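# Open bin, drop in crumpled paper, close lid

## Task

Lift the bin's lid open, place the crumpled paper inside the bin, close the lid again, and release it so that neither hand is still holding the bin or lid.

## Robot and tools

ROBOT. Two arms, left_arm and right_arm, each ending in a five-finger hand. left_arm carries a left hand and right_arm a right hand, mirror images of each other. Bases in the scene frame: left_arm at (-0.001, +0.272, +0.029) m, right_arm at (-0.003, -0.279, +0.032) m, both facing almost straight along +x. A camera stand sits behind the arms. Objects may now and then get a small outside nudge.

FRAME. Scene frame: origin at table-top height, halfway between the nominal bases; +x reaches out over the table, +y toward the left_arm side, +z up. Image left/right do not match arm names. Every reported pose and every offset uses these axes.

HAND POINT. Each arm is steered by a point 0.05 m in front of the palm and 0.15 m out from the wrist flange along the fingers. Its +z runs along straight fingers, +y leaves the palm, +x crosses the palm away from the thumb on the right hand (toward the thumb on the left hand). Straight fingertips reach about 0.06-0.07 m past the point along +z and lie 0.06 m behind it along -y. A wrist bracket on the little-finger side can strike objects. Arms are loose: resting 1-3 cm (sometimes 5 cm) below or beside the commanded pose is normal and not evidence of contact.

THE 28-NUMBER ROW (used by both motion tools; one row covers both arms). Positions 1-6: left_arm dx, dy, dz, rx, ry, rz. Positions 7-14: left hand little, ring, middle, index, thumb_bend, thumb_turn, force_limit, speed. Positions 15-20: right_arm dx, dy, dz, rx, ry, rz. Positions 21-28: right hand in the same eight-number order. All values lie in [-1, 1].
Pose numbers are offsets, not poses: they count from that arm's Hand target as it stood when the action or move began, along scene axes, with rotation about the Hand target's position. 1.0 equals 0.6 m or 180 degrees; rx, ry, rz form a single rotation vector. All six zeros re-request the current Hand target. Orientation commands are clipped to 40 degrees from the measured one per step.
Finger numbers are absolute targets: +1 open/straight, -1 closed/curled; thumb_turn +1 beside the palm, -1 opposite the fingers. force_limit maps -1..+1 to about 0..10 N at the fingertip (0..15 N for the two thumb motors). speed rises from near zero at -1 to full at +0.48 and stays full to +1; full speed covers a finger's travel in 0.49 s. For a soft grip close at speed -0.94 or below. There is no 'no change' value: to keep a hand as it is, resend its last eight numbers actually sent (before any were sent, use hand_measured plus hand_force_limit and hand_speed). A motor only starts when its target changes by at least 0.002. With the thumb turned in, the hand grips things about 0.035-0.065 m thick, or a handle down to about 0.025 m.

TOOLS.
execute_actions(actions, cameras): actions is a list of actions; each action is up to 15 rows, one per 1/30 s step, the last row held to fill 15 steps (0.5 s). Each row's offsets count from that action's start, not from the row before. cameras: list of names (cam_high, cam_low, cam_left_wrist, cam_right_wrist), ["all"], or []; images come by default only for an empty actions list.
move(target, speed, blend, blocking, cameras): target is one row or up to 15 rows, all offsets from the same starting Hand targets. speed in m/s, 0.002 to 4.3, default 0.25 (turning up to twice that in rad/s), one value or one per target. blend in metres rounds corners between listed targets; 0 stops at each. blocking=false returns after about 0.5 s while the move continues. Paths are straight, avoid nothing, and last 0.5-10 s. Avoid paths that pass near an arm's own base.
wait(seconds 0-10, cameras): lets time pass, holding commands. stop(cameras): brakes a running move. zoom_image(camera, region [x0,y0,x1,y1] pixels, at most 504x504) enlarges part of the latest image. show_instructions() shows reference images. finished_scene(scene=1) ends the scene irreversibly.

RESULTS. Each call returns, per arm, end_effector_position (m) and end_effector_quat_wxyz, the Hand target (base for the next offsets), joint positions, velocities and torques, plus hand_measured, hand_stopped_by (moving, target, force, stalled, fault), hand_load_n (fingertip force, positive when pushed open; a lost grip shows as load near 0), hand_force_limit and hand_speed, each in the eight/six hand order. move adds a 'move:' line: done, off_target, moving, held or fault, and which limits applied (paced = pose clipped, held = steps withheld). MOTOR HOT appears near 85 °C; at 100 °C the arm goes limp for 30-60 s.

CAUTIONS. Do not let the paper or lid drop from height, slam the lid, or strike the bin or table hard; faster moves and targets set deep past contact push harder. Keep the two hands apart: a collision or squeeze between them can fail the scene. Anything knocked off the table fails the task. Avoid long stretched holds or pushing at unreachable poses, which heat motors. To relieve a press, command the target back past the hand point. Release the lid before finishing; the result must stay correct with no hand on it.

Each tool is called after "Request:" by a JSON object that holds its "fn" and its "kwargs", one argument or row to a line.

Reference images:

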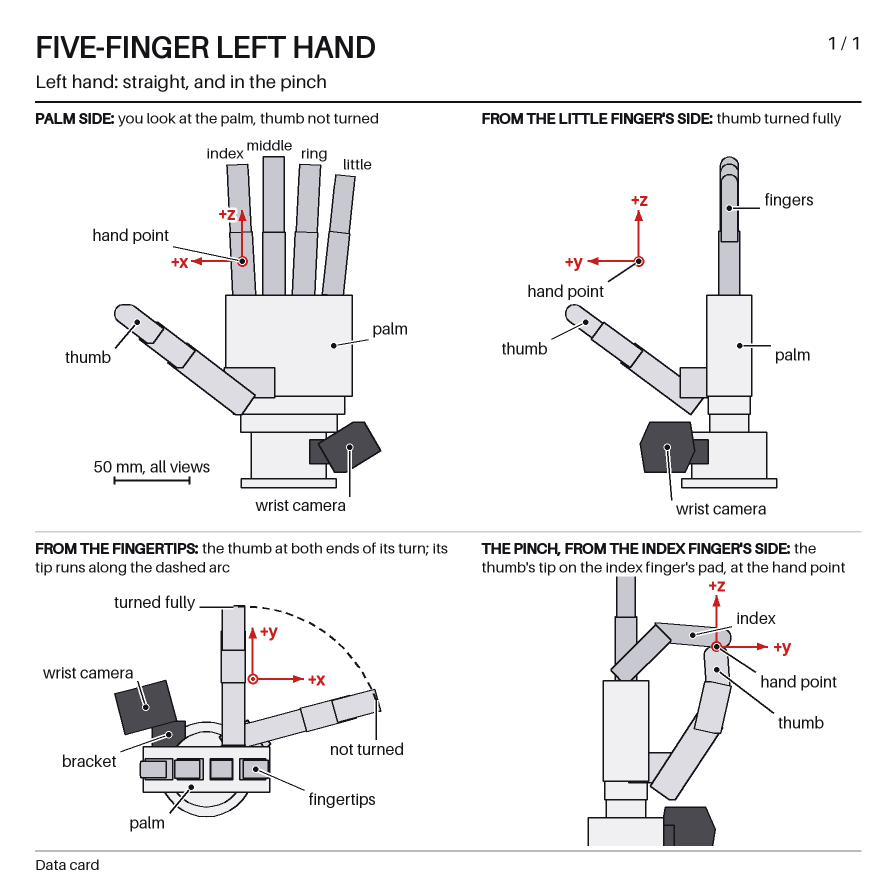

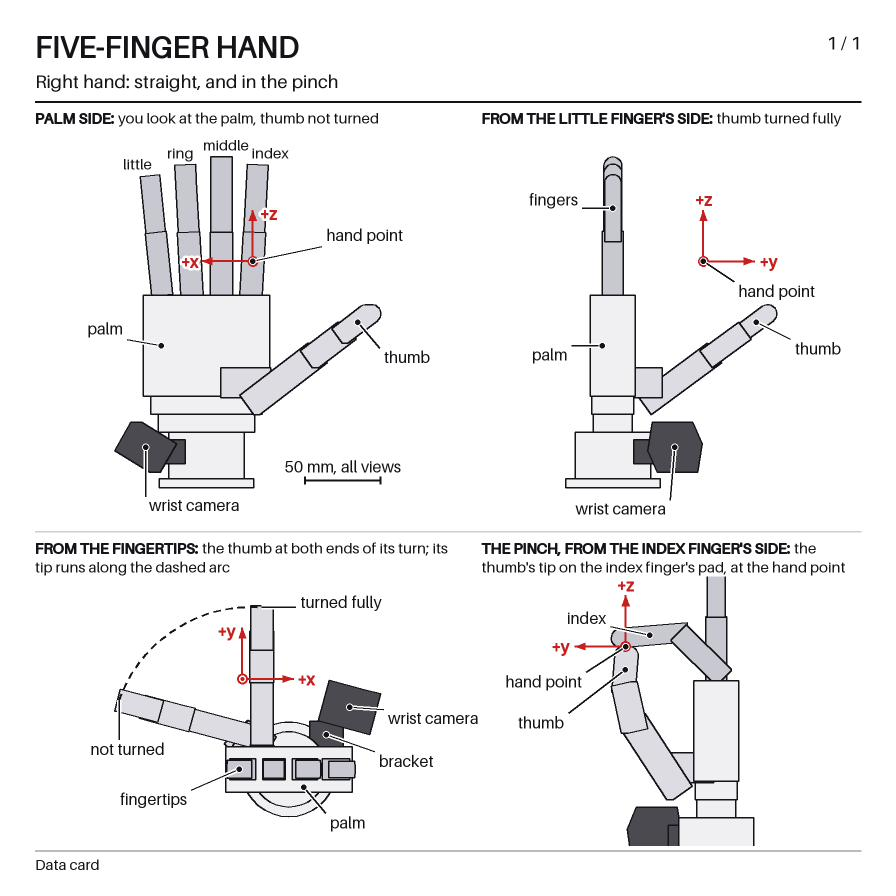

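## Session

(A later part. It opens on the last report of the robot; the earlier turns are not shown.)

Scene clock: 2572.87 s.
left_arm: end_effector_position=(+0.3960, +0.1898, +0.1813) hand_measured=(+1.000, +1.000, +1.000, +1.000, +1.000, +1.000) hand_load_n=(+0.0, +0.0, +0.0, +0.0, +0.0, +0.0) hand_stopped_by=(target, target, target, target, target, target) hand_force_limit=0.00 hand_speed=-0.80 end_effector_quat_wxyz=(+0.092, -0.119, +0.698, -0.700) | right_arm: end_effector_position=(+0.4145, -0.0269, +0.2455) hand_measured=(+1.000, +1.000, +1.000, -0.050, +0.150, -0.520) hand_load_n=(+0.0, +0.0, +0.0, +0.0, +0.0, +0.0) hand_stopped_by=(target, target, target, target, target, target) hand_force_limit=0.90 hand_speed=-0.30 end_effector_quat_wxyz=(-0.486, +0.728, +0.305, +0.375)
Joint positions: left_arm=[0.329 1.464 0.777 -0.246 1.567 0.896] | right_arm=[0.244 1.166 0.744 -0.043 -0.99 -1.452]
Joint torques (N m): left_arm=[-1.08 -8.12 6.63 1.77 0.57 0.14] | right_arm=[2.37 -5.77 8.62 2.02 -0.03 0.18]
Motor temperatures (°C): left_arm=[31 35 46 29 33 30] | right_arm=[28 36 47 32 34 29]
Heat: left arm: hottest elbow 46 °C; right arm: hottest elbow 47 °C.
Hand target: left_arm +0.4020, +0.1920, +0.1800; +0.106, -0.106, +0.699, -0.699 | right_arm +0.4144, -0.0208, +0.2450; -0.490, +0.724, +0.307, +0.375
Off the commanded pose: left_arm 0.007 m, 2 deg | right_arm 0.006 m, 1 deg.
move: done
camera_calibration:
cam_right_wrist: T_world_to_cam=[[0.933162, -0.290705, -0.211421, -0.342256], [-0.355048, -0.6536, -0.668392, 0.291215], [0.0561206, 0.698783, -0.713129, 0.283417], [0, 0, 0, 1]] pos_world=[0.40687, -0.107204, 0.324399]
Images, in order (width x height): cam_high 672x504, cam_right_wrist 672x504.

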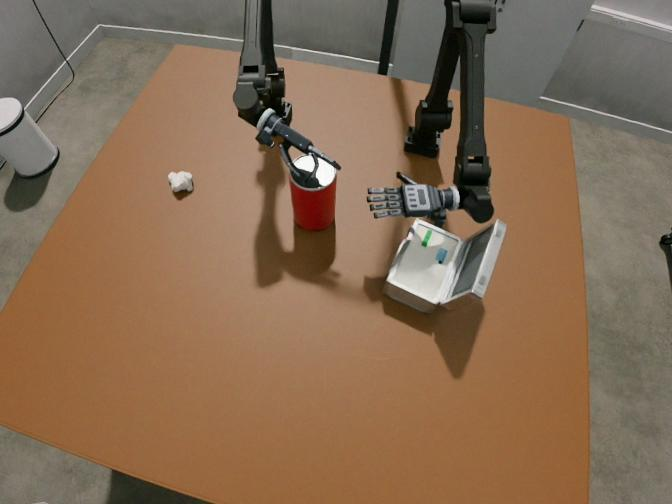

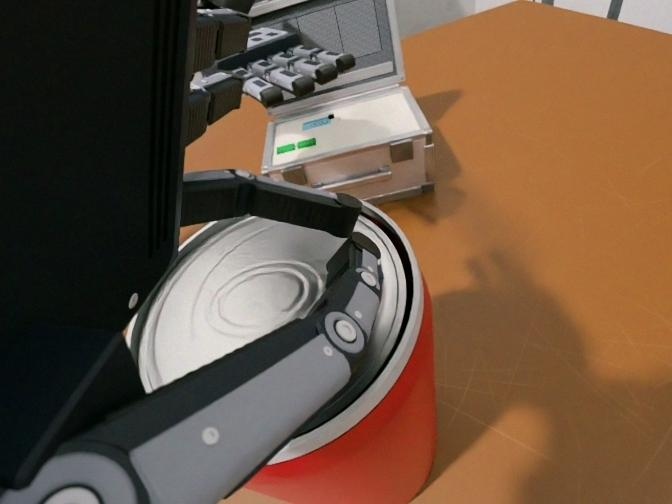

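Request:
{"fn": "move", "kwargs": {
  "target": [
    [0,0,0,0,0,0,1,1,1,1,1,1,0,-0.8,-0.005,0.005,0.08,0,0,0,1,1,1,-0.05,0.15,-0.52,0.9,-0.3],
    [0,0,0,0,0,0,1,1,1,1,1,1,0,-0.8,-0.01,0.008,0.0,0,0,0,1,1,1,-0.05,0.15,-0.52,0.9,-0.3]
  ],
  "speed": [0.08,0.06],
  "cameras": ["cam_high","cam_right_wrist"]
}}

Request:
{"fn": "zoom_image", "kwargs": {
  "camera": "cam_high",
  "region": [290, 155, 340, 205]
}}

Request:
{"fn": "zoom_image", "kwargs": {
  "camera": "cam_right_wrist",
  "region": [320, 190, 450, 320]
}}

Scene clock: 2584.90 s.
left_arm: end_effector_position=(+0.3960, +0.1898, +0.1813) hand_measured=(+1.000, +1.000, +1.000, +1.000, +1.000, +1.000) hand_load_n=(+0.0, +0.0, +0.0, +0.0, +0.0, +0.0) hand_stopped_by=(target, target, target, target, target, target) hand_force_limit=0.00 hand_speed=-0.80 end_effector_quat_wxyz=(+0.092, -0.119, +0.698, -0.700) | right_arm: end_effector_position=(+0.4094, -0.0238, +0.2447) hand_measured=(+1.000, +1.000, +1.000, -0.050, +0.150, -0.520) hand_load_n=(+0.0, +0.0, +0.0, +0.0, +0.0, +0.0) hand_stopped_by=(target, target, target, target, target, target) hand_force_limit=0.90 hand_speed=-0.30 end_effector_quat_wxyz=(-0.485, +0.729, +0.304, +0.375)
Joint positions: left_arm=[0.329 1.464 0.777 -0.246 1.567 0.896] | right_arm=[0.257 1.154 0.732 -0.034 -0.974 -1.438]
Joint torques (N m): left_arm=[-1.08 -8.18 6.63 1.77 0.57 0.14] | right_arm=[2.37 -5.66 8.68 2.02 -0.02 0.18]
Heat: left arm: hottest elbow 46 °C; right arm: hottest elbow 47 °C.
Hand target: left_arm +0.4020, +0.1920, +0.1800; +0.106, -0.106, +0.699, -0.699 | right_arm +0.4084, -0.0160, +0.2450; -0.490, +0.724, +0.307, +0.375
Off the commanded pose: left_arm 0.007 m, 2 deg | right_arm 0.008 m, 1 deg.
move: done
camera_calibration:
cam_right_wrist: T_world_to_cam=[[0.931747, -0.29388, -0.213266, -0.335703], [-0.358631, -0.652852, -0.66721, 0.29209], [0.0568488, 0.698154, -0.713687, 0.280801], [0, 0, 0, 1]] pos_world=[0.401579, -0.104007, 0.323695]
Images, in order (width x height): cam_high 672x504, cam_right_wrist 672x504.

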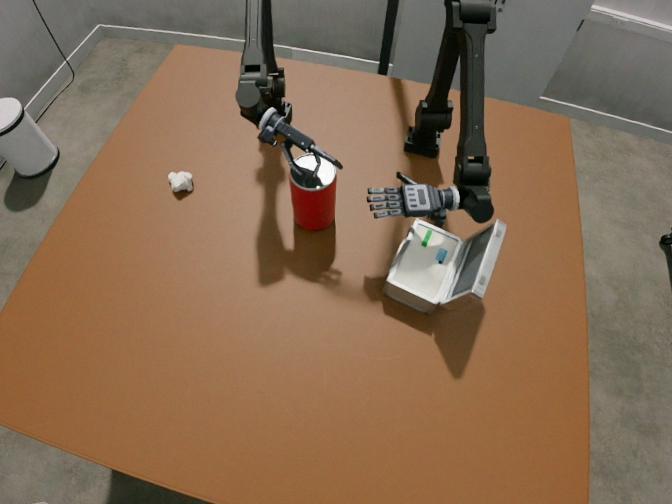

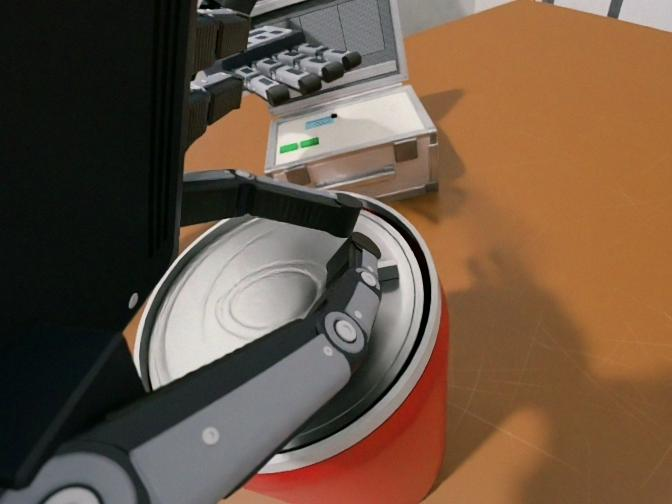

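Scaled by 10.080 from the camera's 672x504 image, which has a finer 960x720 frame.

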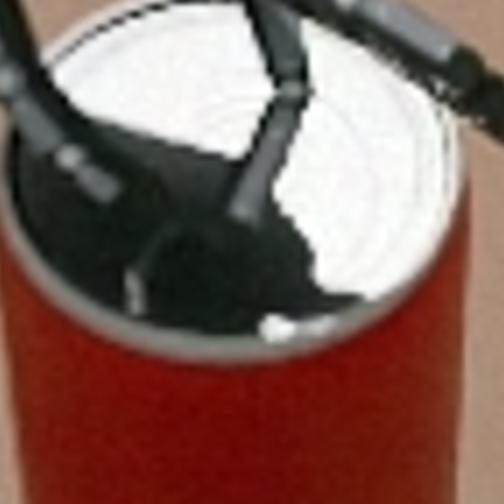

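Scaled by 3.877 from the camera's 672x504 image, which has a finer 960x720 frame.

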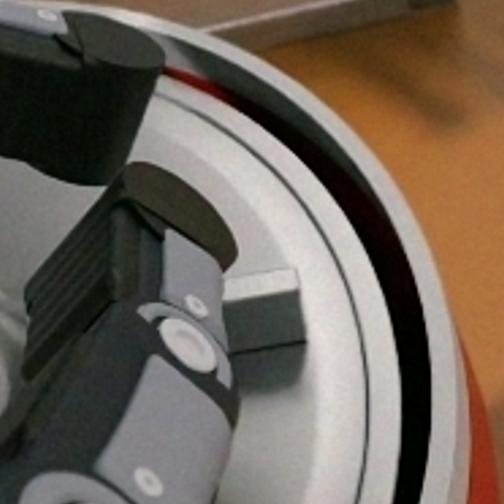

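Request:
{"fn": "move", "kwargs": {
  "target": [
    [0,0,0,0,0,0,1,1,1,1,1,1,0,-0.8,-0.001,-0.01,0.03,0,0,0,1,1,1,-0.05,0.15,-0.52,0.9,-0.3],
    [0,0,0,0,0,0,1,1,1,1,1,1,0,-0.8,-0.001,-0.01,-0.015,0,0,0,1,1,1,-0.05,0.15,-0.52,0.9,-0.3]
  ],
  "speed": [0.08,0.05],
  "cameras": ["cam_high","cam_right_wrist"]
}}

Request:
{"fn": "zoom_image", "kwargs": {
  "camera": "cam_high",
  "region": [290, 155, 340, 205]
}}

Request:
{"fn": "zoom_image", "kwargs": {
  "camera": "cam_right_wrist",
  "region": [320, 190, 450, 320]
}}

Scene clock: 2597.83 s.
left_arm: end_effector_position=(+0.3960, +0.1898, +0.1813) hand_measured=(+1.000, +1.000, +1.000, +1.000, +1.000, +1.000) hand_load_n=(+0.0, +0.0, +0.0, -0.5, +0.0, +0.0) hand_stopped_by=(target, target, target, target, target, target) hand_force_limit=0.00 hand_speed=-0.80 end_effector_quat_wxyz=(+0.092, -0.119, +0.698, -0.700) | right_arm: end_effector_position=(+0.4057, -0.0241, +0.2376) hand_measured=(+1.000, +1.000, +1.000, -0.050, +0.150, -0.520) hand_load_n=(+0.5, +0.0, +0.0, +0.0, +0.5, +0.0) hand_stopped_by=(target, target, target, target, target, target) hand_force_limit=0.90 hand_speed=-0.30 end_effector_quat_wxyz=(-0.487, +0.729, +0.304, +0.373)
Joint positions: left_arm=[0.329 1.464 0.777 -0.246 1.567 0.896] | right_arm=[0.257 1.155 0.713 -0.017 -0.979 -1.438]
Joint torques (N m): left_arm=[-1.14 -8.18 6.61 1.76 0.57 0.14] | right_arm=[1.14 -5.25 8.46 2.02 -0.44 0.05]
Heat: left arm: hottest elbow 46 °C; right arm: hottest elbow 47 °C.
Hand target: left_arm +0.4020, +0.1920, +0.1800; +0.106, -0.106, +0.699, -0.699 | right_arm +0.4078, -0.0220, +0.2360; -0.490, +0.724, +0.307, +0.375
Off the commanded pose: left_arm 0.007 m, 2 deg | right_arm 0.003 m, 1 deg.
move: done
camera_calibration:
cam_right_wrist: T_world_to_cam=[[0.932187, -0.289803, -0.216891, -0.333141], [-0.358303, -0.653582, -0.666671, 0.285568], [0.0514473, 0.699174, -0.713098, 0.278184], [0, 0, 0, 1]] pos_world=[0.398558, -0.104402, 0.316497]
Images, in order (width x height): cam_high 672x504, cam_right_wrist 672x504.

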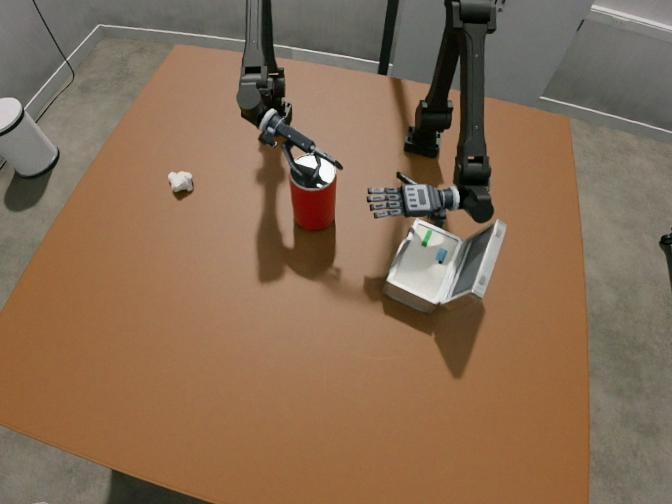

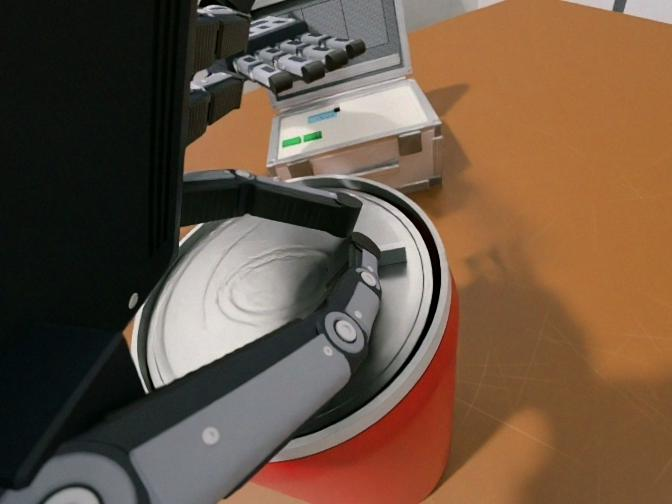

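Scaled by 10.080 from the camera's 672x504 image, which has a finer 960x720 frame.

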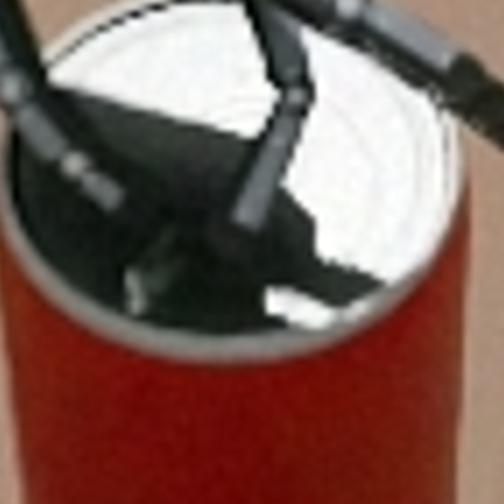

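Scaled by 3.877 from the camera's 672x504 image, which has a finer 960x720 frame.

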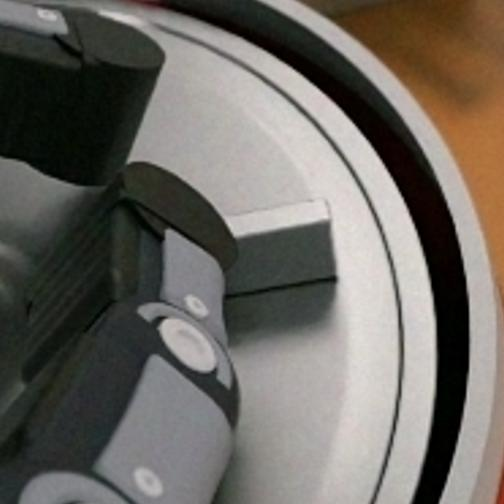

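Request:
{"fn": "move", "kwargs": {
  "target": [
    [0,0,0,0,0,0,1,1,1,1,1,1,0,-0.8,0.003,-0.015,0.05,0,0,0,1,1,1,-0.05,0.15,-0.52,0.9,-0.3],
    [0,0,0,0,0,0,1,1,1,1,1,1,0,-0.8,0.004,-0.010,0.0,0,0,0,1,1,1,-0.05,0.15,-0.52,0.9,-0.3]
  ],
  "speed": [0.08,0.05]
}}

Request:
{"fn": "execute_actions", "kwargs": {
  "actions": []
}}

Request:
{"fn": "zoom_image", "kwargs": {
  "camera": "cam_high",
  "region": [290, 155, 340, 205]
}}

Request:
{"fn": "zoom_image", "kwargs": {
  "camera": "cam_right_wrist",
  "region": [320, 190, 450, 320]
}}

Scene clock: 2603.20 s.
left_arm: end_effector_position=(+0.3960, +0.1898, +0.1813) hand_measured=(+1.000, +1.000, +1.000, +1.000, +1.000, +1.000) hand_load_n=(+0.0, +0.0, +0.0, +0.0, +0.0, +0.0) hand_stopped_by=(target, target, target, target, target, target) hand_force_limit=0.00 hand_speed=-0.80 end_effector_quat_wxyz=(+0.092, -0.119, +0.698, -0.700) | right_arm: end_effector_position=(+0.4034, -0.0272, +0.2350) hand_measured=(+1.000, +1.000, +1.000, -0.050, +0.150, -0.520) hand_load_n=(+0.0, +0.0, +0.0, +0.0, +0.0, +0.0) hand_stopped_by=(target, target, target, target, target, target) hand_force_limit=0.90 hand_speed=-0.30 end_effector_quat_wxyz=(-0.494, +0.730, +0.301, +0.364)
Joint positions: left_arm=[0.329 1.464 0.777 -0.246 1.567 0.896] | right_arm=[0.244 1.158 0.713 -0.033 -1.005 -1.438]
Joint torques (N m): left_arm=[-1.14 -8.12 6.63 1.77 0.57 0.14] | right_arm=[1.55 -5.36 8.79 2 -0.06 -0.11]
Heat: left arm: hottest elbow 46 °C; right arm: hottest elbow 47 °C.
Hand target: left_arm +0.4020, +0.1920, +0.1800; +0.106, -0.106, +0.699, -0.699 | right_arm +0.4102, -0.0280, +0.2360; -0.490, +0.724, +0.307, +0.375
Off the commanded pose: left_arm 0.007 m, 2 deg | right_arm 0.007 m, 2 deg.
move: done

Scene clock: 2603.20 s.
left_arm: end_effector_position=(+0.3960, +0.1898, +0.1813) hand_measured=(+1.000, +1.000, +1.000, +1.000, +1.000, +1.000) hand_load_n=(+0.0, +0.0, +0.0, +0.0, +0.0, +0.0) hand_stopped_by=(target, target, target, target, target, target) hand_force_limit=0.00 hand_speed=-0.80 end_effector_quat_wxyz=(+0.092, -0.119, +0.698, -0.700) | right_arm: end_effector_position=(+0.4034, -0.0272, +0.2350) hand_measured=(+1.000, +1.000, +1.000, -0.050, +0.150, -0.520) hand_load_n=(+0.0, +0.0, +0.0, +0.0, +0.0, +0.0) hand_stopped_by=(target, target, target, target, target, target) hand_force_limit=0.90 hand_speed=-0.30 end_effector_quat_wxyz=(-0.494, +0.730, +0.301, +0.364)
Joint positions: left_arm=[0.329 1.464 0.777 -0.246 1.567 0.896] | right_arm=[0.244 1.158 0.713 -0.033 -1.005 -1.438]
Joint velocities: within noise
Joint torques (N m): left_arm=[-1.14 -8.12 6.63 1.77 0.57 0.14] | right_arm=[1.55 -5.36 8.79 2 -0.06 -0.11]
Motor temperatures (°C): left_arm=[31 35 46 29 33 30] | right_arm=[28 36 47 32 34 29]
Heat: left arm: hottest elbow 46 °C; right arm: hottest elbow 47 °C.
Hand target: left_arm +0.4020, +0.1920, +0.1800; +0.106, -0.106, +0.699, -0.699 | right_arm +0.4102, -0.0280, +0.2360; -0.490, +0.724, +0.307, +0.375
Off the commanded pose: left_arm 0.007 m, 2 deg | right_arm 0.007 m, 2 deg.
camera_calibration:
cam_left_wrist: T_world_to_cam=[[-0.131433, -0.0749083, 0.988491, -0.11786], [-0.963003, 0.246296, -0.10938, 0.354168], [-0.235268, -0.966295, -0.104508, 0.409241], [0, 0, 0, 1]] pos_world=[0.421855, 0.299389, 0.198012]
cam_right_wrist: T_world_to_cam=[[0.930119, -0.279559, -0.238171, -0.326374], [-0.366038, -0.652832, -0.663194, 0.283289], [0.0299162, 0.70403, -0.70954, 0.286616], [0, 0, 0, 1]] pos_world=[0.398687, -0.108087, 0.313508]

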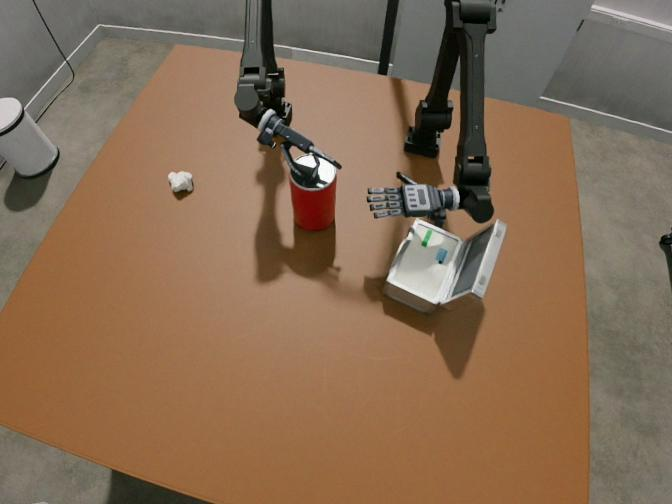

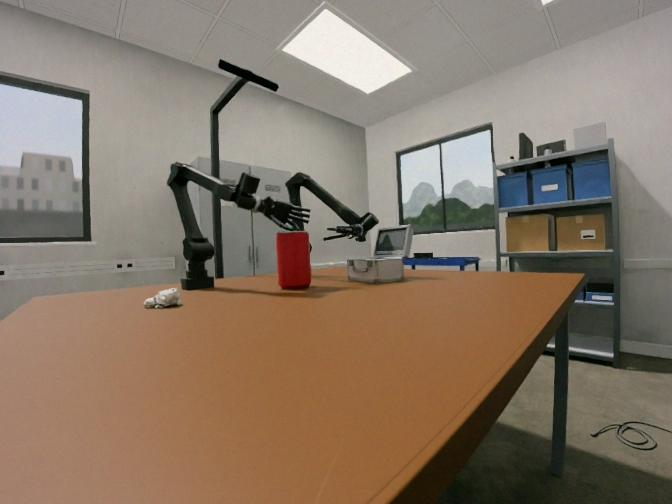

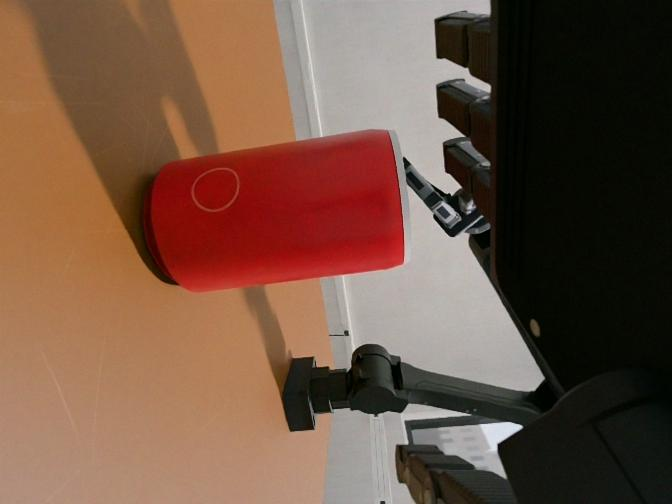

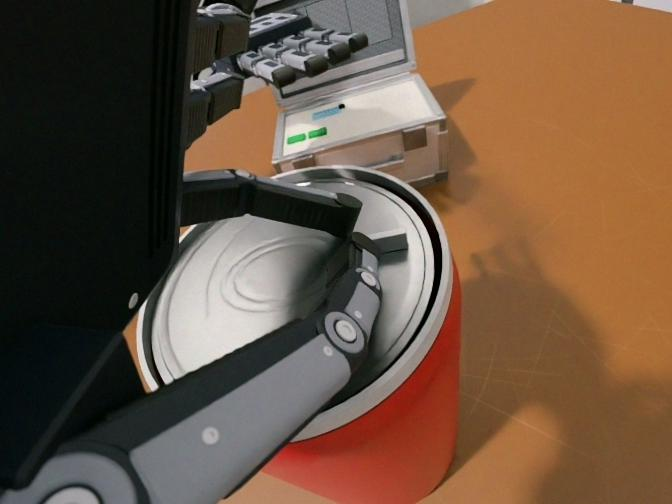

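Scaled by 10.080 from the camera's 672x504 image, which has a finer 960x720 frame.

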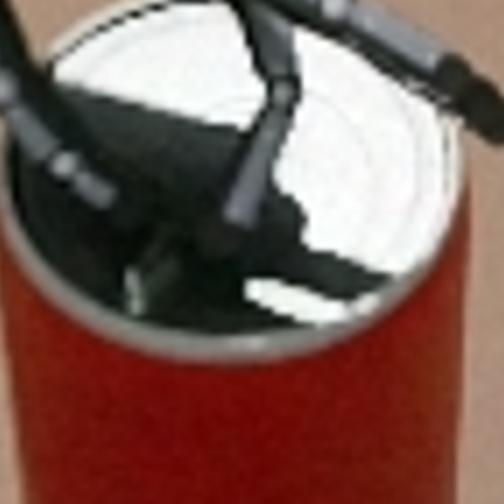

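Scaled by 3.877 from the camera's 672x504 image, which has a finer 960x720 frame.

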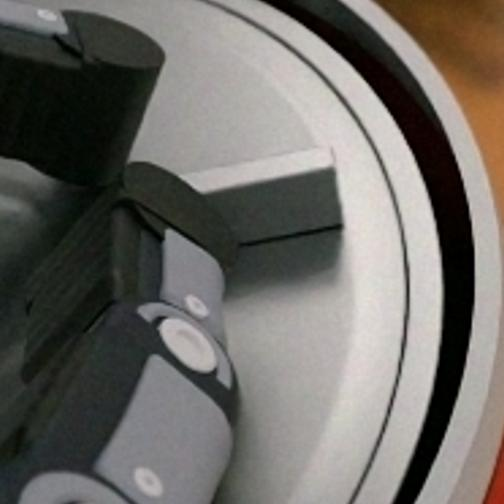

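Request:
{"fn": "move", "kwargs": {
  "target": [
    [0,0,0,0,0,0,1,1,1,1,1,1,0,-0.8,0.0085,-0.003,0.04,0,0,0,1,1,1,-0.05,0.15,-0.52,0.9,-0.3],
    [0,0,0,0,0,0,1,1,1,1,1,1,0,-0.8,0.008,-0.002,0.0,0,0,0,1,1,1,-0.05,0.15,-0.52,0.9,-0.3]
  ],
  "speed": [0.08,0.04],
  "cameras": ["cam_high","cam_right_wrist"]
}}

Request:
{"fn": "zoom_image", "kwargs": {
  "camera": "cam_right_wrist",
  "region": [320, 190, 450, 320]
}}

Scene clock: 2609.53 s.
left_arm: end_effector_position=(+0.3960, +0.1898, +0.1813) hand_measured=(+1.000, +1.000, +1.000, +1.000, +1.000, +1.000) hand_load_n=(+0.0, +0.0, +0.0, +0.0, +0.0, +0.0) hand_stopped_by=(target, target, target, target, target, target) hand_force_limit=0.00 hand_speed=-0.80 end_effector_quat_wxyz=(+0.092, -0.119, +0.698, -0.700) | right_arm: end_effector_position=(+0.4062, -0.0265, +0.2340) hand_measured=(+1.000, +1.000, +1.000, -0.050, +0.150, -0.520) hand_load_n=(+0.0, +0.0, +0.0, -0.5, +0.0, +0.0) hand_stopped_by=(target, target, target, target, target, target) hand_force_limit=0.90 hand_speed=-0.30 end_effector_quat_wxyz=(-0.495, +0.731, +0.300, +0.362)
Joint positions: left_arm=[0.329 1.464 0.777 -0.246 1.567 0.896] | right_arm=[0.244 1.169 0.721 -0.034 -1.005 -1.438]
Joint torques (N m): left_arm=[-1.08 -8.12 6.63 1.76 0.57 0.14] | right_arm=[1.08 -5.3 8.95 1.96 -0.31 -0.15]
Heat: left arm: hottest elbow 46 °C; right arm: hottest elbow 47 °C.
Hand target: left_arm +0.4020, +0.1920, +0.1800; +0.106, -0.106, +0.699, -0.699 | right_arm +0.4150, -0.0292, +0.2360; -0.490, +0.724, +0.307, +0.375
Off the commanded pose: left_arm 0.007 m, 2 deg | right_arm 0.009 m, 2 deg.
move: done
camera_calibration:
cam_right_wrist: T_world_to_cam=[[0.929057, -0.279833, -0.241963, -0.327637], [-0.368968, -0.653658, -0.660753, 0.284732], [0.0267392, 0.703154, -0.710535, 0.286882], [0, 0, 0, 1]] pos_world=[0.40178, -0.107288, 0.312701]
Images, in order (width x height): cam_high 672x504, cam_right_wrist 672x504.

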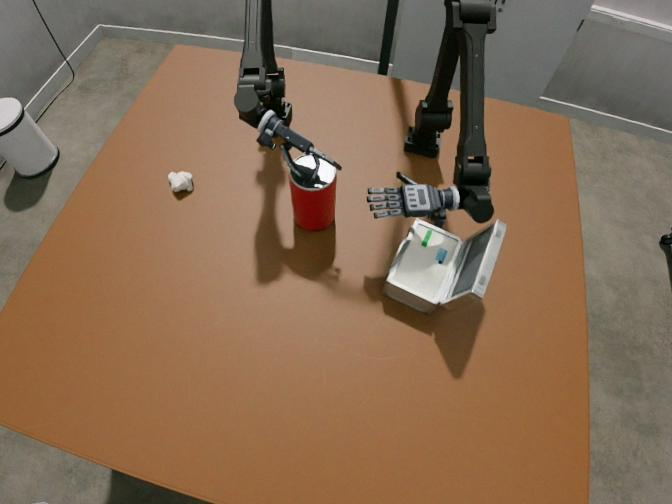

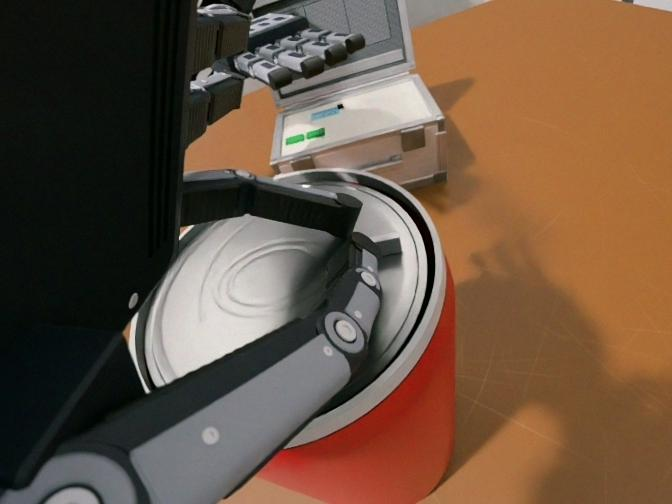

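Scaled by 3.877 from the camera's 672x504 image, which has a finer 960x720 frame.

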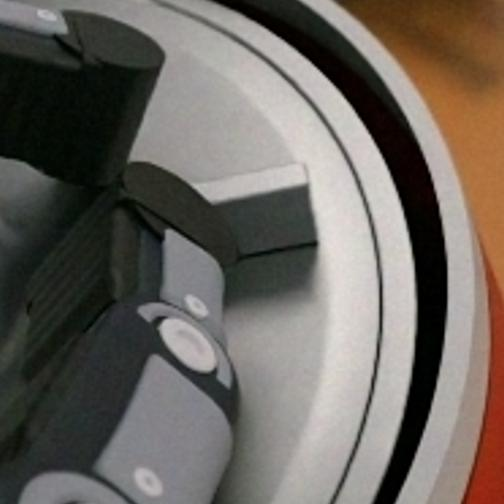

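Request:
{"fn": "move", "kwargs": {
  "target": [0,0,0,0,0,0,1,1,1,1,1,1,0,-0.8,0,0,-0.0207,0,0,0,1,1,1,-0.05,0.15,-0.52,0.9,-0.3],
  "speed": 0.03
}}

Request:
{"fn": "move", "kwargs": {
  "target": [0,0,0,0,0,0,1,1,1,1,1,1,0,-0.8,0,0,-0.0133,0,0,0,1,1,1,-0.5,0.15,-0.52,0.9,-0.7],
  "speed": 0.03,
  "cameras": ["cam_high","cam_right_wrist"]
}}

Request:
{"fn": "zoom_image", "kwargs": {
  "camera": "cam_right_wrist",
  "region": [320, 190, 450, 320]
}}

Request:
{"fn": "zoom_image", "kwargs": {
  "camera": "cam_high",
  "region": [290, 155, 340, 205]
}}

Scene clock: 2616.33 s.
left_arm: end_effector_position=(+0.3960, +0.1898, +0.1813) hand_measured=(+1.000, +1.000, +1.000, +1.000, +1.000, +1.000) hand_load_n=(+0.0, +0.0, +0.0, +0.0, +0.0, +0.0) hand_stopped_by=(target, target, target, target, target, target) hand_force_limit=0.00 hand_speed=-0.80 end_effector_quat_wxyz=(+0.092, -0.119, +0.698, -0.700) | right_arm: end_effector_position=(+0.4101, -0.0254, +0.2335) hand_measured=(+1.000, +1.000, +1.000, -0.050, +0.150, -0.520) hand_load_n=(+0.0, +0.0, +0.0, -0.5, +0.0, +0.0) hand_stopped_by=(target, target, target, target, target, target) hand_force_limit=0.90 hand_speed=-0.30 end_effector_quat_wxyz=(-0.493, +0.724, +0.306, +0.373)
Joint positions: left_arm=[0.329 1.464 0.777 -0.246 1.567 0.896] | right_arm=[0.244 1.178 0.712 0.012 -1.005 -1.438]
Joint torques (N m): left_arm=[-1.14 -8.06 6.61 1.76 0.57 0.14] | right_arm=[1.03 -4.84 7.72 1.8 -0.27 -0.15]
Heat: left arm: hottest elbow 46 °C; right arm: hottest elbow 47 °C.
Hand target: left_arm +0.4020, +0.1920, +0.1800; +0.106, -0.106, +0.699, -0.699 | right_arm +0.4150, -0.0292, +0.2236; -0.490, +0.724, +0.307, +0.375
Off the commanded pose: left_arm 0.007 m, 2 deg | right_arm 0.012 m, 0 deg.
move: off_target (right_arm)

Scene clock: 2617.33 s.
left_arm: end_effector_position=(+0.3960, +0.1898, +0.1813) hand_measured=(+1.000, +1.000, +1.000, +1.000, +1.000, +1.000) hand_load_n=(+0.0, -0.5, +0.0, +0.0, +0.0, +0.0) hand_stopped_by=(target, target, target, target, target, target) hand_force_limit=0.00 hand_speed=-0.80 end_effector_quat_wxyz=(+0.092, -0.119, +0.698, -0.700) | right_arm: end_effector_position=(+0.4102, -0.0242, +0.2315) hand_measured=(+1.000, +1.000, +1.000, -0.210, +0.150, -0.520) hand_load_n=(+0.0, +0.0, +0.0, +9.0, +1.0, -0.5) hand_stopped_by=(target, target, target, force, target, target) hand_force_limit=0.90 hand_speed=-0.70 end_effector_quat_wxyz=(-0.494, +0.719, +0.310, +0.378)
Joint positions: left_arm=[0.329 1.464 0.777 -0.246 1.567 0.896] | right_arm=[0.245 1.183 0.701 0.041 -1.008 -1.44]
Joint torques (N m): left_arm=[-1.14 -8.12 6.61 1.77 0.57 0.14] | right_arm=[1.08 -4.13 7.32 1.66 -0.12 -0.15]
Heat: left arm: hottest elbow 46 °C; right arm: hottest elbow 47 °C.
Hand target: left_arm +0.4020, +0.1920, +0.1800; +0.106, -0.106, +0.699, -0.699 | right_arm +0.4150, -0.0292, +0.2156; -0.490, +0.724, +0.307, +0.375
Off the commanded pose: left_arm 0.007 m, 2 deg | right_arm 0.017 m, 1 deg.
move: off_target (right_arm)
camera_calibration:
cam_right_wrist: T_world_to_cam=[[0.939533, -0.272822, -0.206993, -0.343584], [-0.338427, -0.6472, -0.68308, 0.278931], [0.0523935, 0.711828, -0.700396, 0.270647], [0, 0, 0, 1]] pos_world=[0.403026, -0.105867, 0.308973]
Images, in order (width x height): cam_high 672x504, cam_right_wrist 672x504.

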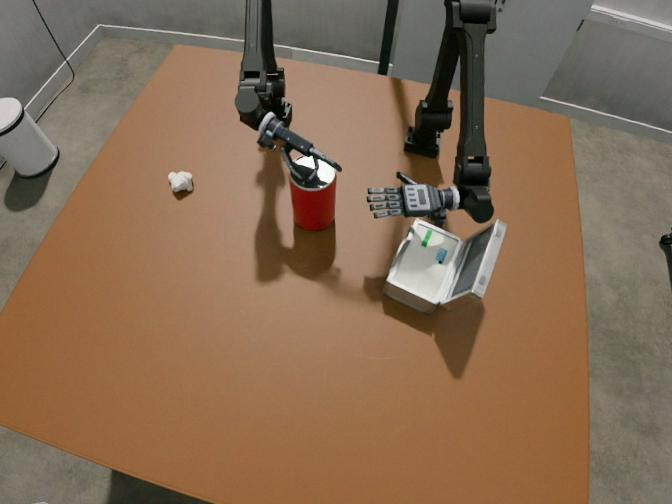

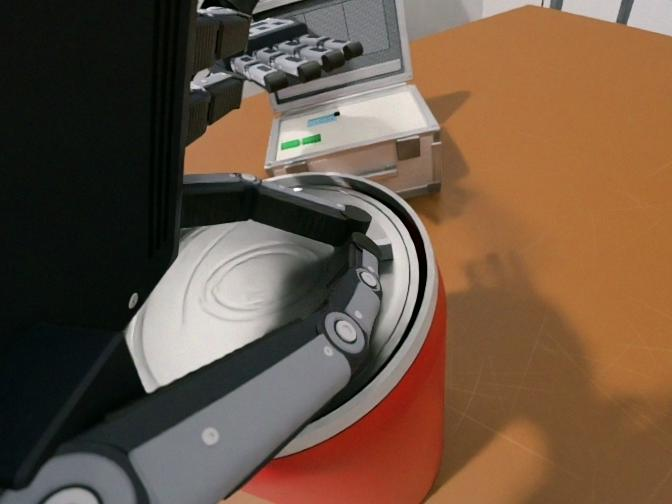

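Scaled by 3.877 from the camera's 672x504 image, which has a finer 960x720 frame.

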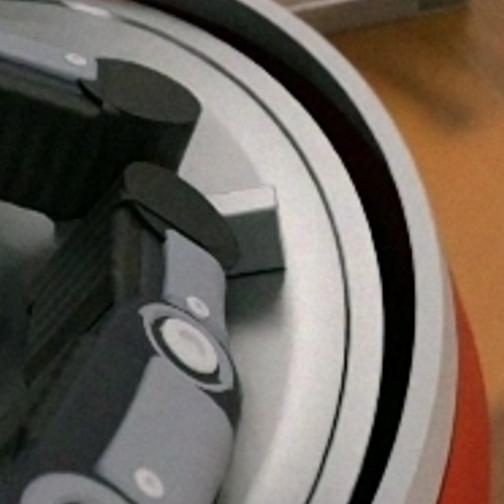

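Scaled by 10.080 from the camera's 672x504 image, which has a finer 960x720 frame.

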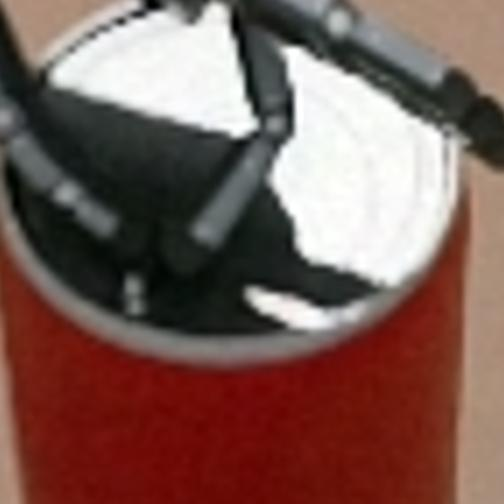

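Request:
{"fn": "execute_actions", "kwargs": {
  "actions": [
    [[0,0,0,0,0,0,1,1,1,1,1,1,0,-0.8,0,0,0,0,0,0,1,1,1,-0.5,0.0,-0.52,0.3,-0.9]]
  ]
}}

Request:
{"fn": "wait", "kwargs": {
  "seconds": 1,
  "cameras": ["cam_high","cam_right_wrist"]
}}

Request:
{"fn": "zoom_image", "kwargs": {
  "camera": "cam_right_wrist",
  "region": [320, 190, 450, 320]
}}

Scene clock: 2620.87 s.
left_arm: end_effector_position=(+0.3960, +0.1898, +0.1813) hand_measured=(+1.000, +1.000, +1.000, +1.000, +1.000, +1.000) hand_load_n=(+0.0, +0.0, +0.0, +0.0, +0.0, -0.5) hand_stopped_by=(target, target, target, target, target, target) hand_force_limit=0.00 hand_speed=-0.80 end_effector_quat_wxyz=(+0.092, -0.119, +0.698, -0.700) | right_arm: end_effector_position=(+0.4105, -0.0246, +0.2310) hand_measured=(+1.000, +1.000, +1.000, -0.210, +0.122, -0.520) hand_load_n=(+0.0, +0.0, +0.0, +10.5, +9.0, +0.0) hand_stopped_by=(target, target, target, force, force, target) hand_force_limit=0.30 hand_speed=-0.90 end_effector_quat_wxyz=(-0.494, +0.720, +0.310, +0.378)
Joint positions: left_arm=[0.329 1.464 0.777 -0.246 1.567 0.896] | right_arm=[0.244 1.184 0.701 0.041 -1.01 -1.441]
Joint torques (N m): left_arm=[-1.14 -8.12 6.63 1.77 0.57 0.14] | right_arm=[1.14 -4.31 7.32 1.65 -0.11 -0.15]
Heat: left arm: hottest elbow 46 °C; right arm: hottest elbow 46 °C.
Hand target: left_arm +0.4020, +0.1920, +0.1800; +0.106, -0.106, +0.699, -0.699 | right_arm +0.4150, -0.0292, +0.2156; -0.490, +0.724, +0.307, +0.375
Off the commanded pose: left_arm 0.007 m, 2 deg | right_arm 0.017 m, 1 deg.

Scene clock: 2621.87 s.
left_arm: end_effector_position=(+0.3960, +0.1898, +0.1813) hand_measured=(+1.000, +1.000, +1.000, +1.000, +1.000, +1.000) hand_load_n=(+0.0, +0.0, +0.0, +0.0, +0.0, +0.0) hand_stopped_by=(target, target, target, target, target, target) hand_force_limit=0.00 hand_speed=-0.80 end_effector_quat_wxyz=(+0.092, -0.119, +0.698, -0.700) | right_arm: end_effector_position=(+0.4105, -0.0246, +0.2310) hand_measured=(+1.000, +1.000, +1.000, -0.210, +0.122, -0.520) hand_load_n=(+0.0, +0.0, +0.0, +11.0, +9.0, +0.0) hand_stopped_by=(target, target, target, force, force, target) hand_force_limit=0.30 hand_speed=-0.90 end_effector_quat_wxyz=(-0.494, +0.720, +0.310, +0.378)
Joint positions: left_arm=[0.329 1.464 0.777 -0.246 1.567 0.896] | right_arm=[0.244 1.184 0.701 0.041 -1.01 -1.441]
Joint torques (N m): left_arm=[-1.14 -8.18 6.61 1.77 0.57 0.14] | right_arm=[1.08 -4.25 7.32 1.66 -0.11 -0.15]
Heat: left arm: hottest elbow 46 °C; right arm: hottest elbow 46 °C.
Hand target: left_arm +0.4020, +0.1920, +0.1800; +0.106, -0.106, +0.699, -0.699 | right_arm +0.4150, -0.0292, +0.2156; -0.490, +0.724, +0.307, +0.375
Off the commanded pose: left_arm 0.007 m, 2 deg | right_arm 0.017 m, 1 deg.
wait: 1.00 s; at rest by 0.17 s
camera_calibration:
cam_right_wrist: T_world_to_cam=[[0.93954, -0.272666, -0.207168, -0.344058], [-0.338454, -0.647363, -0.682913, 0.27824], [0.0520942, 0.71174, -0.700508, 0.270712], [0, 0, 0, 1]] pos_world=[0.403325, -0.106367, 0.308372]
Images, in order (width x height): cam_high 672x504, cam_right_wrist 672x504.

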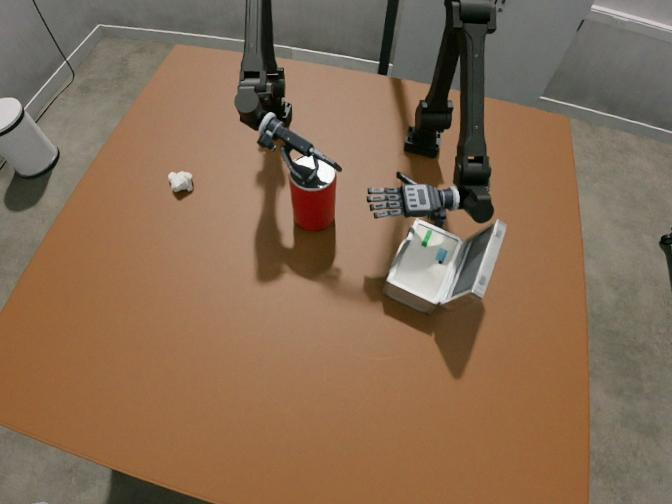

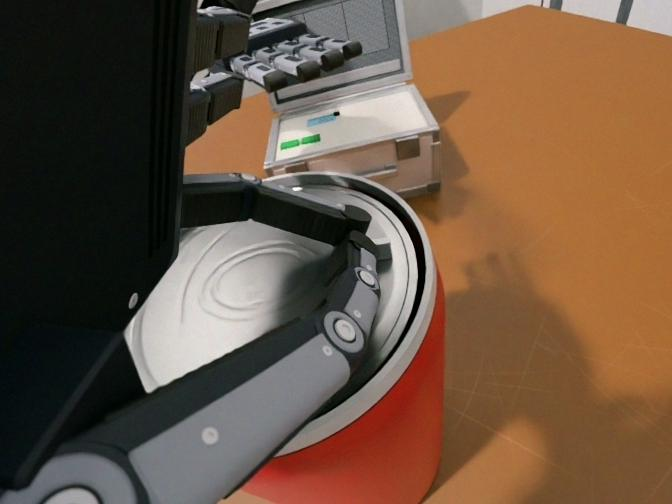

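Scaled by 3.877 from the camera's 672x504 image, which has a finer 960x720 frame.

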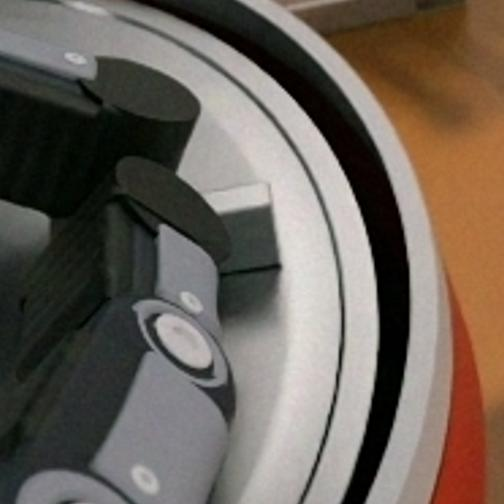

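Request:
{"fn": "move", "kwargs": {
  "target": [0,0,0,0,0,0,1,1,1,1,1,1,0,-0.8,0.01,0.01,0.099,0,0,0,1,1,1,-0.5,0.0,-0.52,0.3,-0.9],
  "speed": 0.03
}}

Request:
{"fn": "move", "kwargs": {
  "target": [0,0,0,0,0,0,1,1,1,1,1,1,0,-0.8,0,0,0.01,0,0,0,1,1,1,-0.5,0.0,-0.52,0.3,-0.9],
  "speed": 0.02,
  "cameras": ["cam_left_wrist"]
}}

Scene clock: 2627.60 s.
left_arm: end_effector_position=(+0.3960, +0.1898, +0.1813) hand_measured=(+1.000, +1.000, +1.000, +1.000, +1.000, +1.000) hand_load_n=(+0.0, +0.0, +0.0, +0.0, +0.0, -0.5) hand_stopped_by=(target, target, target, target, target, target) hand_force_limit=0.00 hand_speed=-0.80 end_effector_quat_wxyz=(+0.092, -0.119, +0.698, -0.700) | right_arm: end_effector_position=(+0.4078, -0.0272, +0.2358) hand_measured=(+1.000, +1.000, +1.000, -0.210, +0.122, -0.520) hand_load_n=(+0.0, +0.0, +0.0, +11.5, +6.5, +1.5) hand_stopped_by=(target, target, target, force, force, target) hand_force_limit=0.30 hand_speed=-0.90 end_effector_quat_wxyz=(-0.492, +0.740, +0.296, +0.351)
Joint positions: left_arm=[0.329 1.464 0.777 -0.246 1.567 0.896] | right_arm=[0.244 1.174 0.75 -0.099 -0.999 -1.451]
Joint torques (N m): left_arm=[-1.14 -8.12 6.61 1.76 0.57 0.14] | right_arm=[1.96 -8.35 14.08 0.58 -0.13 0.02]
Heat: left arm: hottest elbow 46 °C; right arm: hottest elbow 46 °C.
Hand target: left_arm +0.4020, +0.1920, +0.1800; +0.106, -0.106, +0.699, -0.699 | right_arm +0.4210, -0.0232, +0.2750; -0.490, +0.724, +0.307, +0.375
Off the commanded pose: left_arm 0.007 m, 2 deg | right_arm 0.042 m, 4 deg.
move: off_target (right_arm)

Scene clock: 2628.60 s.
left_arm: end_effector_position=(+0.3960, +0.1898, +0.1813) hand_measured=(+1.000, +1.000, +1.000, +1.000, +1.000, +1.000) hand_load_n=(-0.5, +0.0, +0.0, +0.0, +0.0, +0.0) hand_stopped_by=(target, target, target, target, target, target) hand_force_limit=0.00 hand_speed=-0.80 end_effector_quat_wxyz=(+0.092, -0.119, +0.698, -0.700) | right_arm: end_effector_position=(+0.4073, -0.0274, +0.2398) hand_measured=(+1.000, +1.000, +1.000, -0.210, +0.122, -0.520) hand_load_n=(+0.0, +0.0, +0.0, +11.5, +6.0, +1.5) hand_stopped_by=(target, target, target, force, force, target) hand_force_limit=0.30 hand_speed=-0.90 end_effector_quat_wxyz=(-0.492, +0.741, +0.295, +0.349)
Joint positions: left_arm=[0.329 1.464 0.777 -0.246 1.567 0.896] | right_arm=[0.244 1.167 0.759 -0.119 -0.999 -1.451]
Joint torques (N m): left_arm=[-1.08 -8.12 6.61 1.77 0.57 0.14] | right_arm=[2.02 -8.29 14.37 0.66 -0.15 0.02]
Heat: left arm: hottest elbow 46 °C; right arm: hottest elbow 46 °C.
Hand target: left_arm +0.4020, +0.1920, +0.1800; +0.106, -0.106, +0.699, -0.699 | right_arm +0.4210, -0.0232, +0.2810; -0.490, +0.724, +0.307, +0.375
Off the commanded pose: left_arm 0.007 m, 2 deg | right_arm 0.044 m, 4 deg.
move: off_target (right_arm)
camera_calibration:
cam_left_wrist: T_world_to_cam=[[-0.131433, -0.0749083, 0.988491, -0.11786], [-0.963003, 0.246296, -0.10938, 0.354168], [-0.235268, -0.966295, -0.104508, 0.409241], [0, 0, 0, 1]] pos_world=[0.421855, 0.299389, 0.198012]
Images, in order (width x height): cam_left_wrist 672x504.

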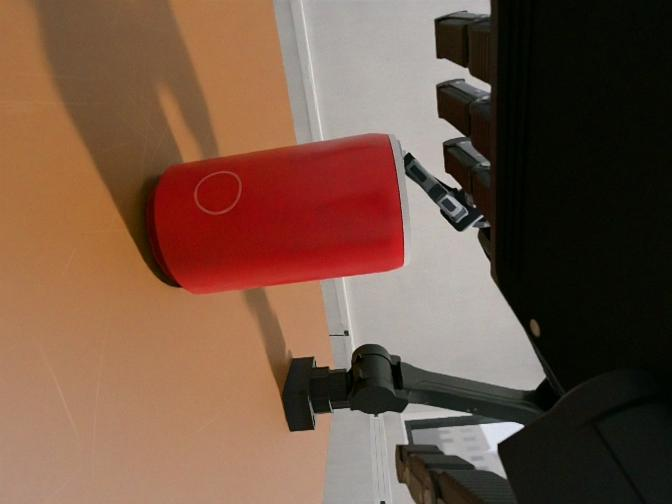

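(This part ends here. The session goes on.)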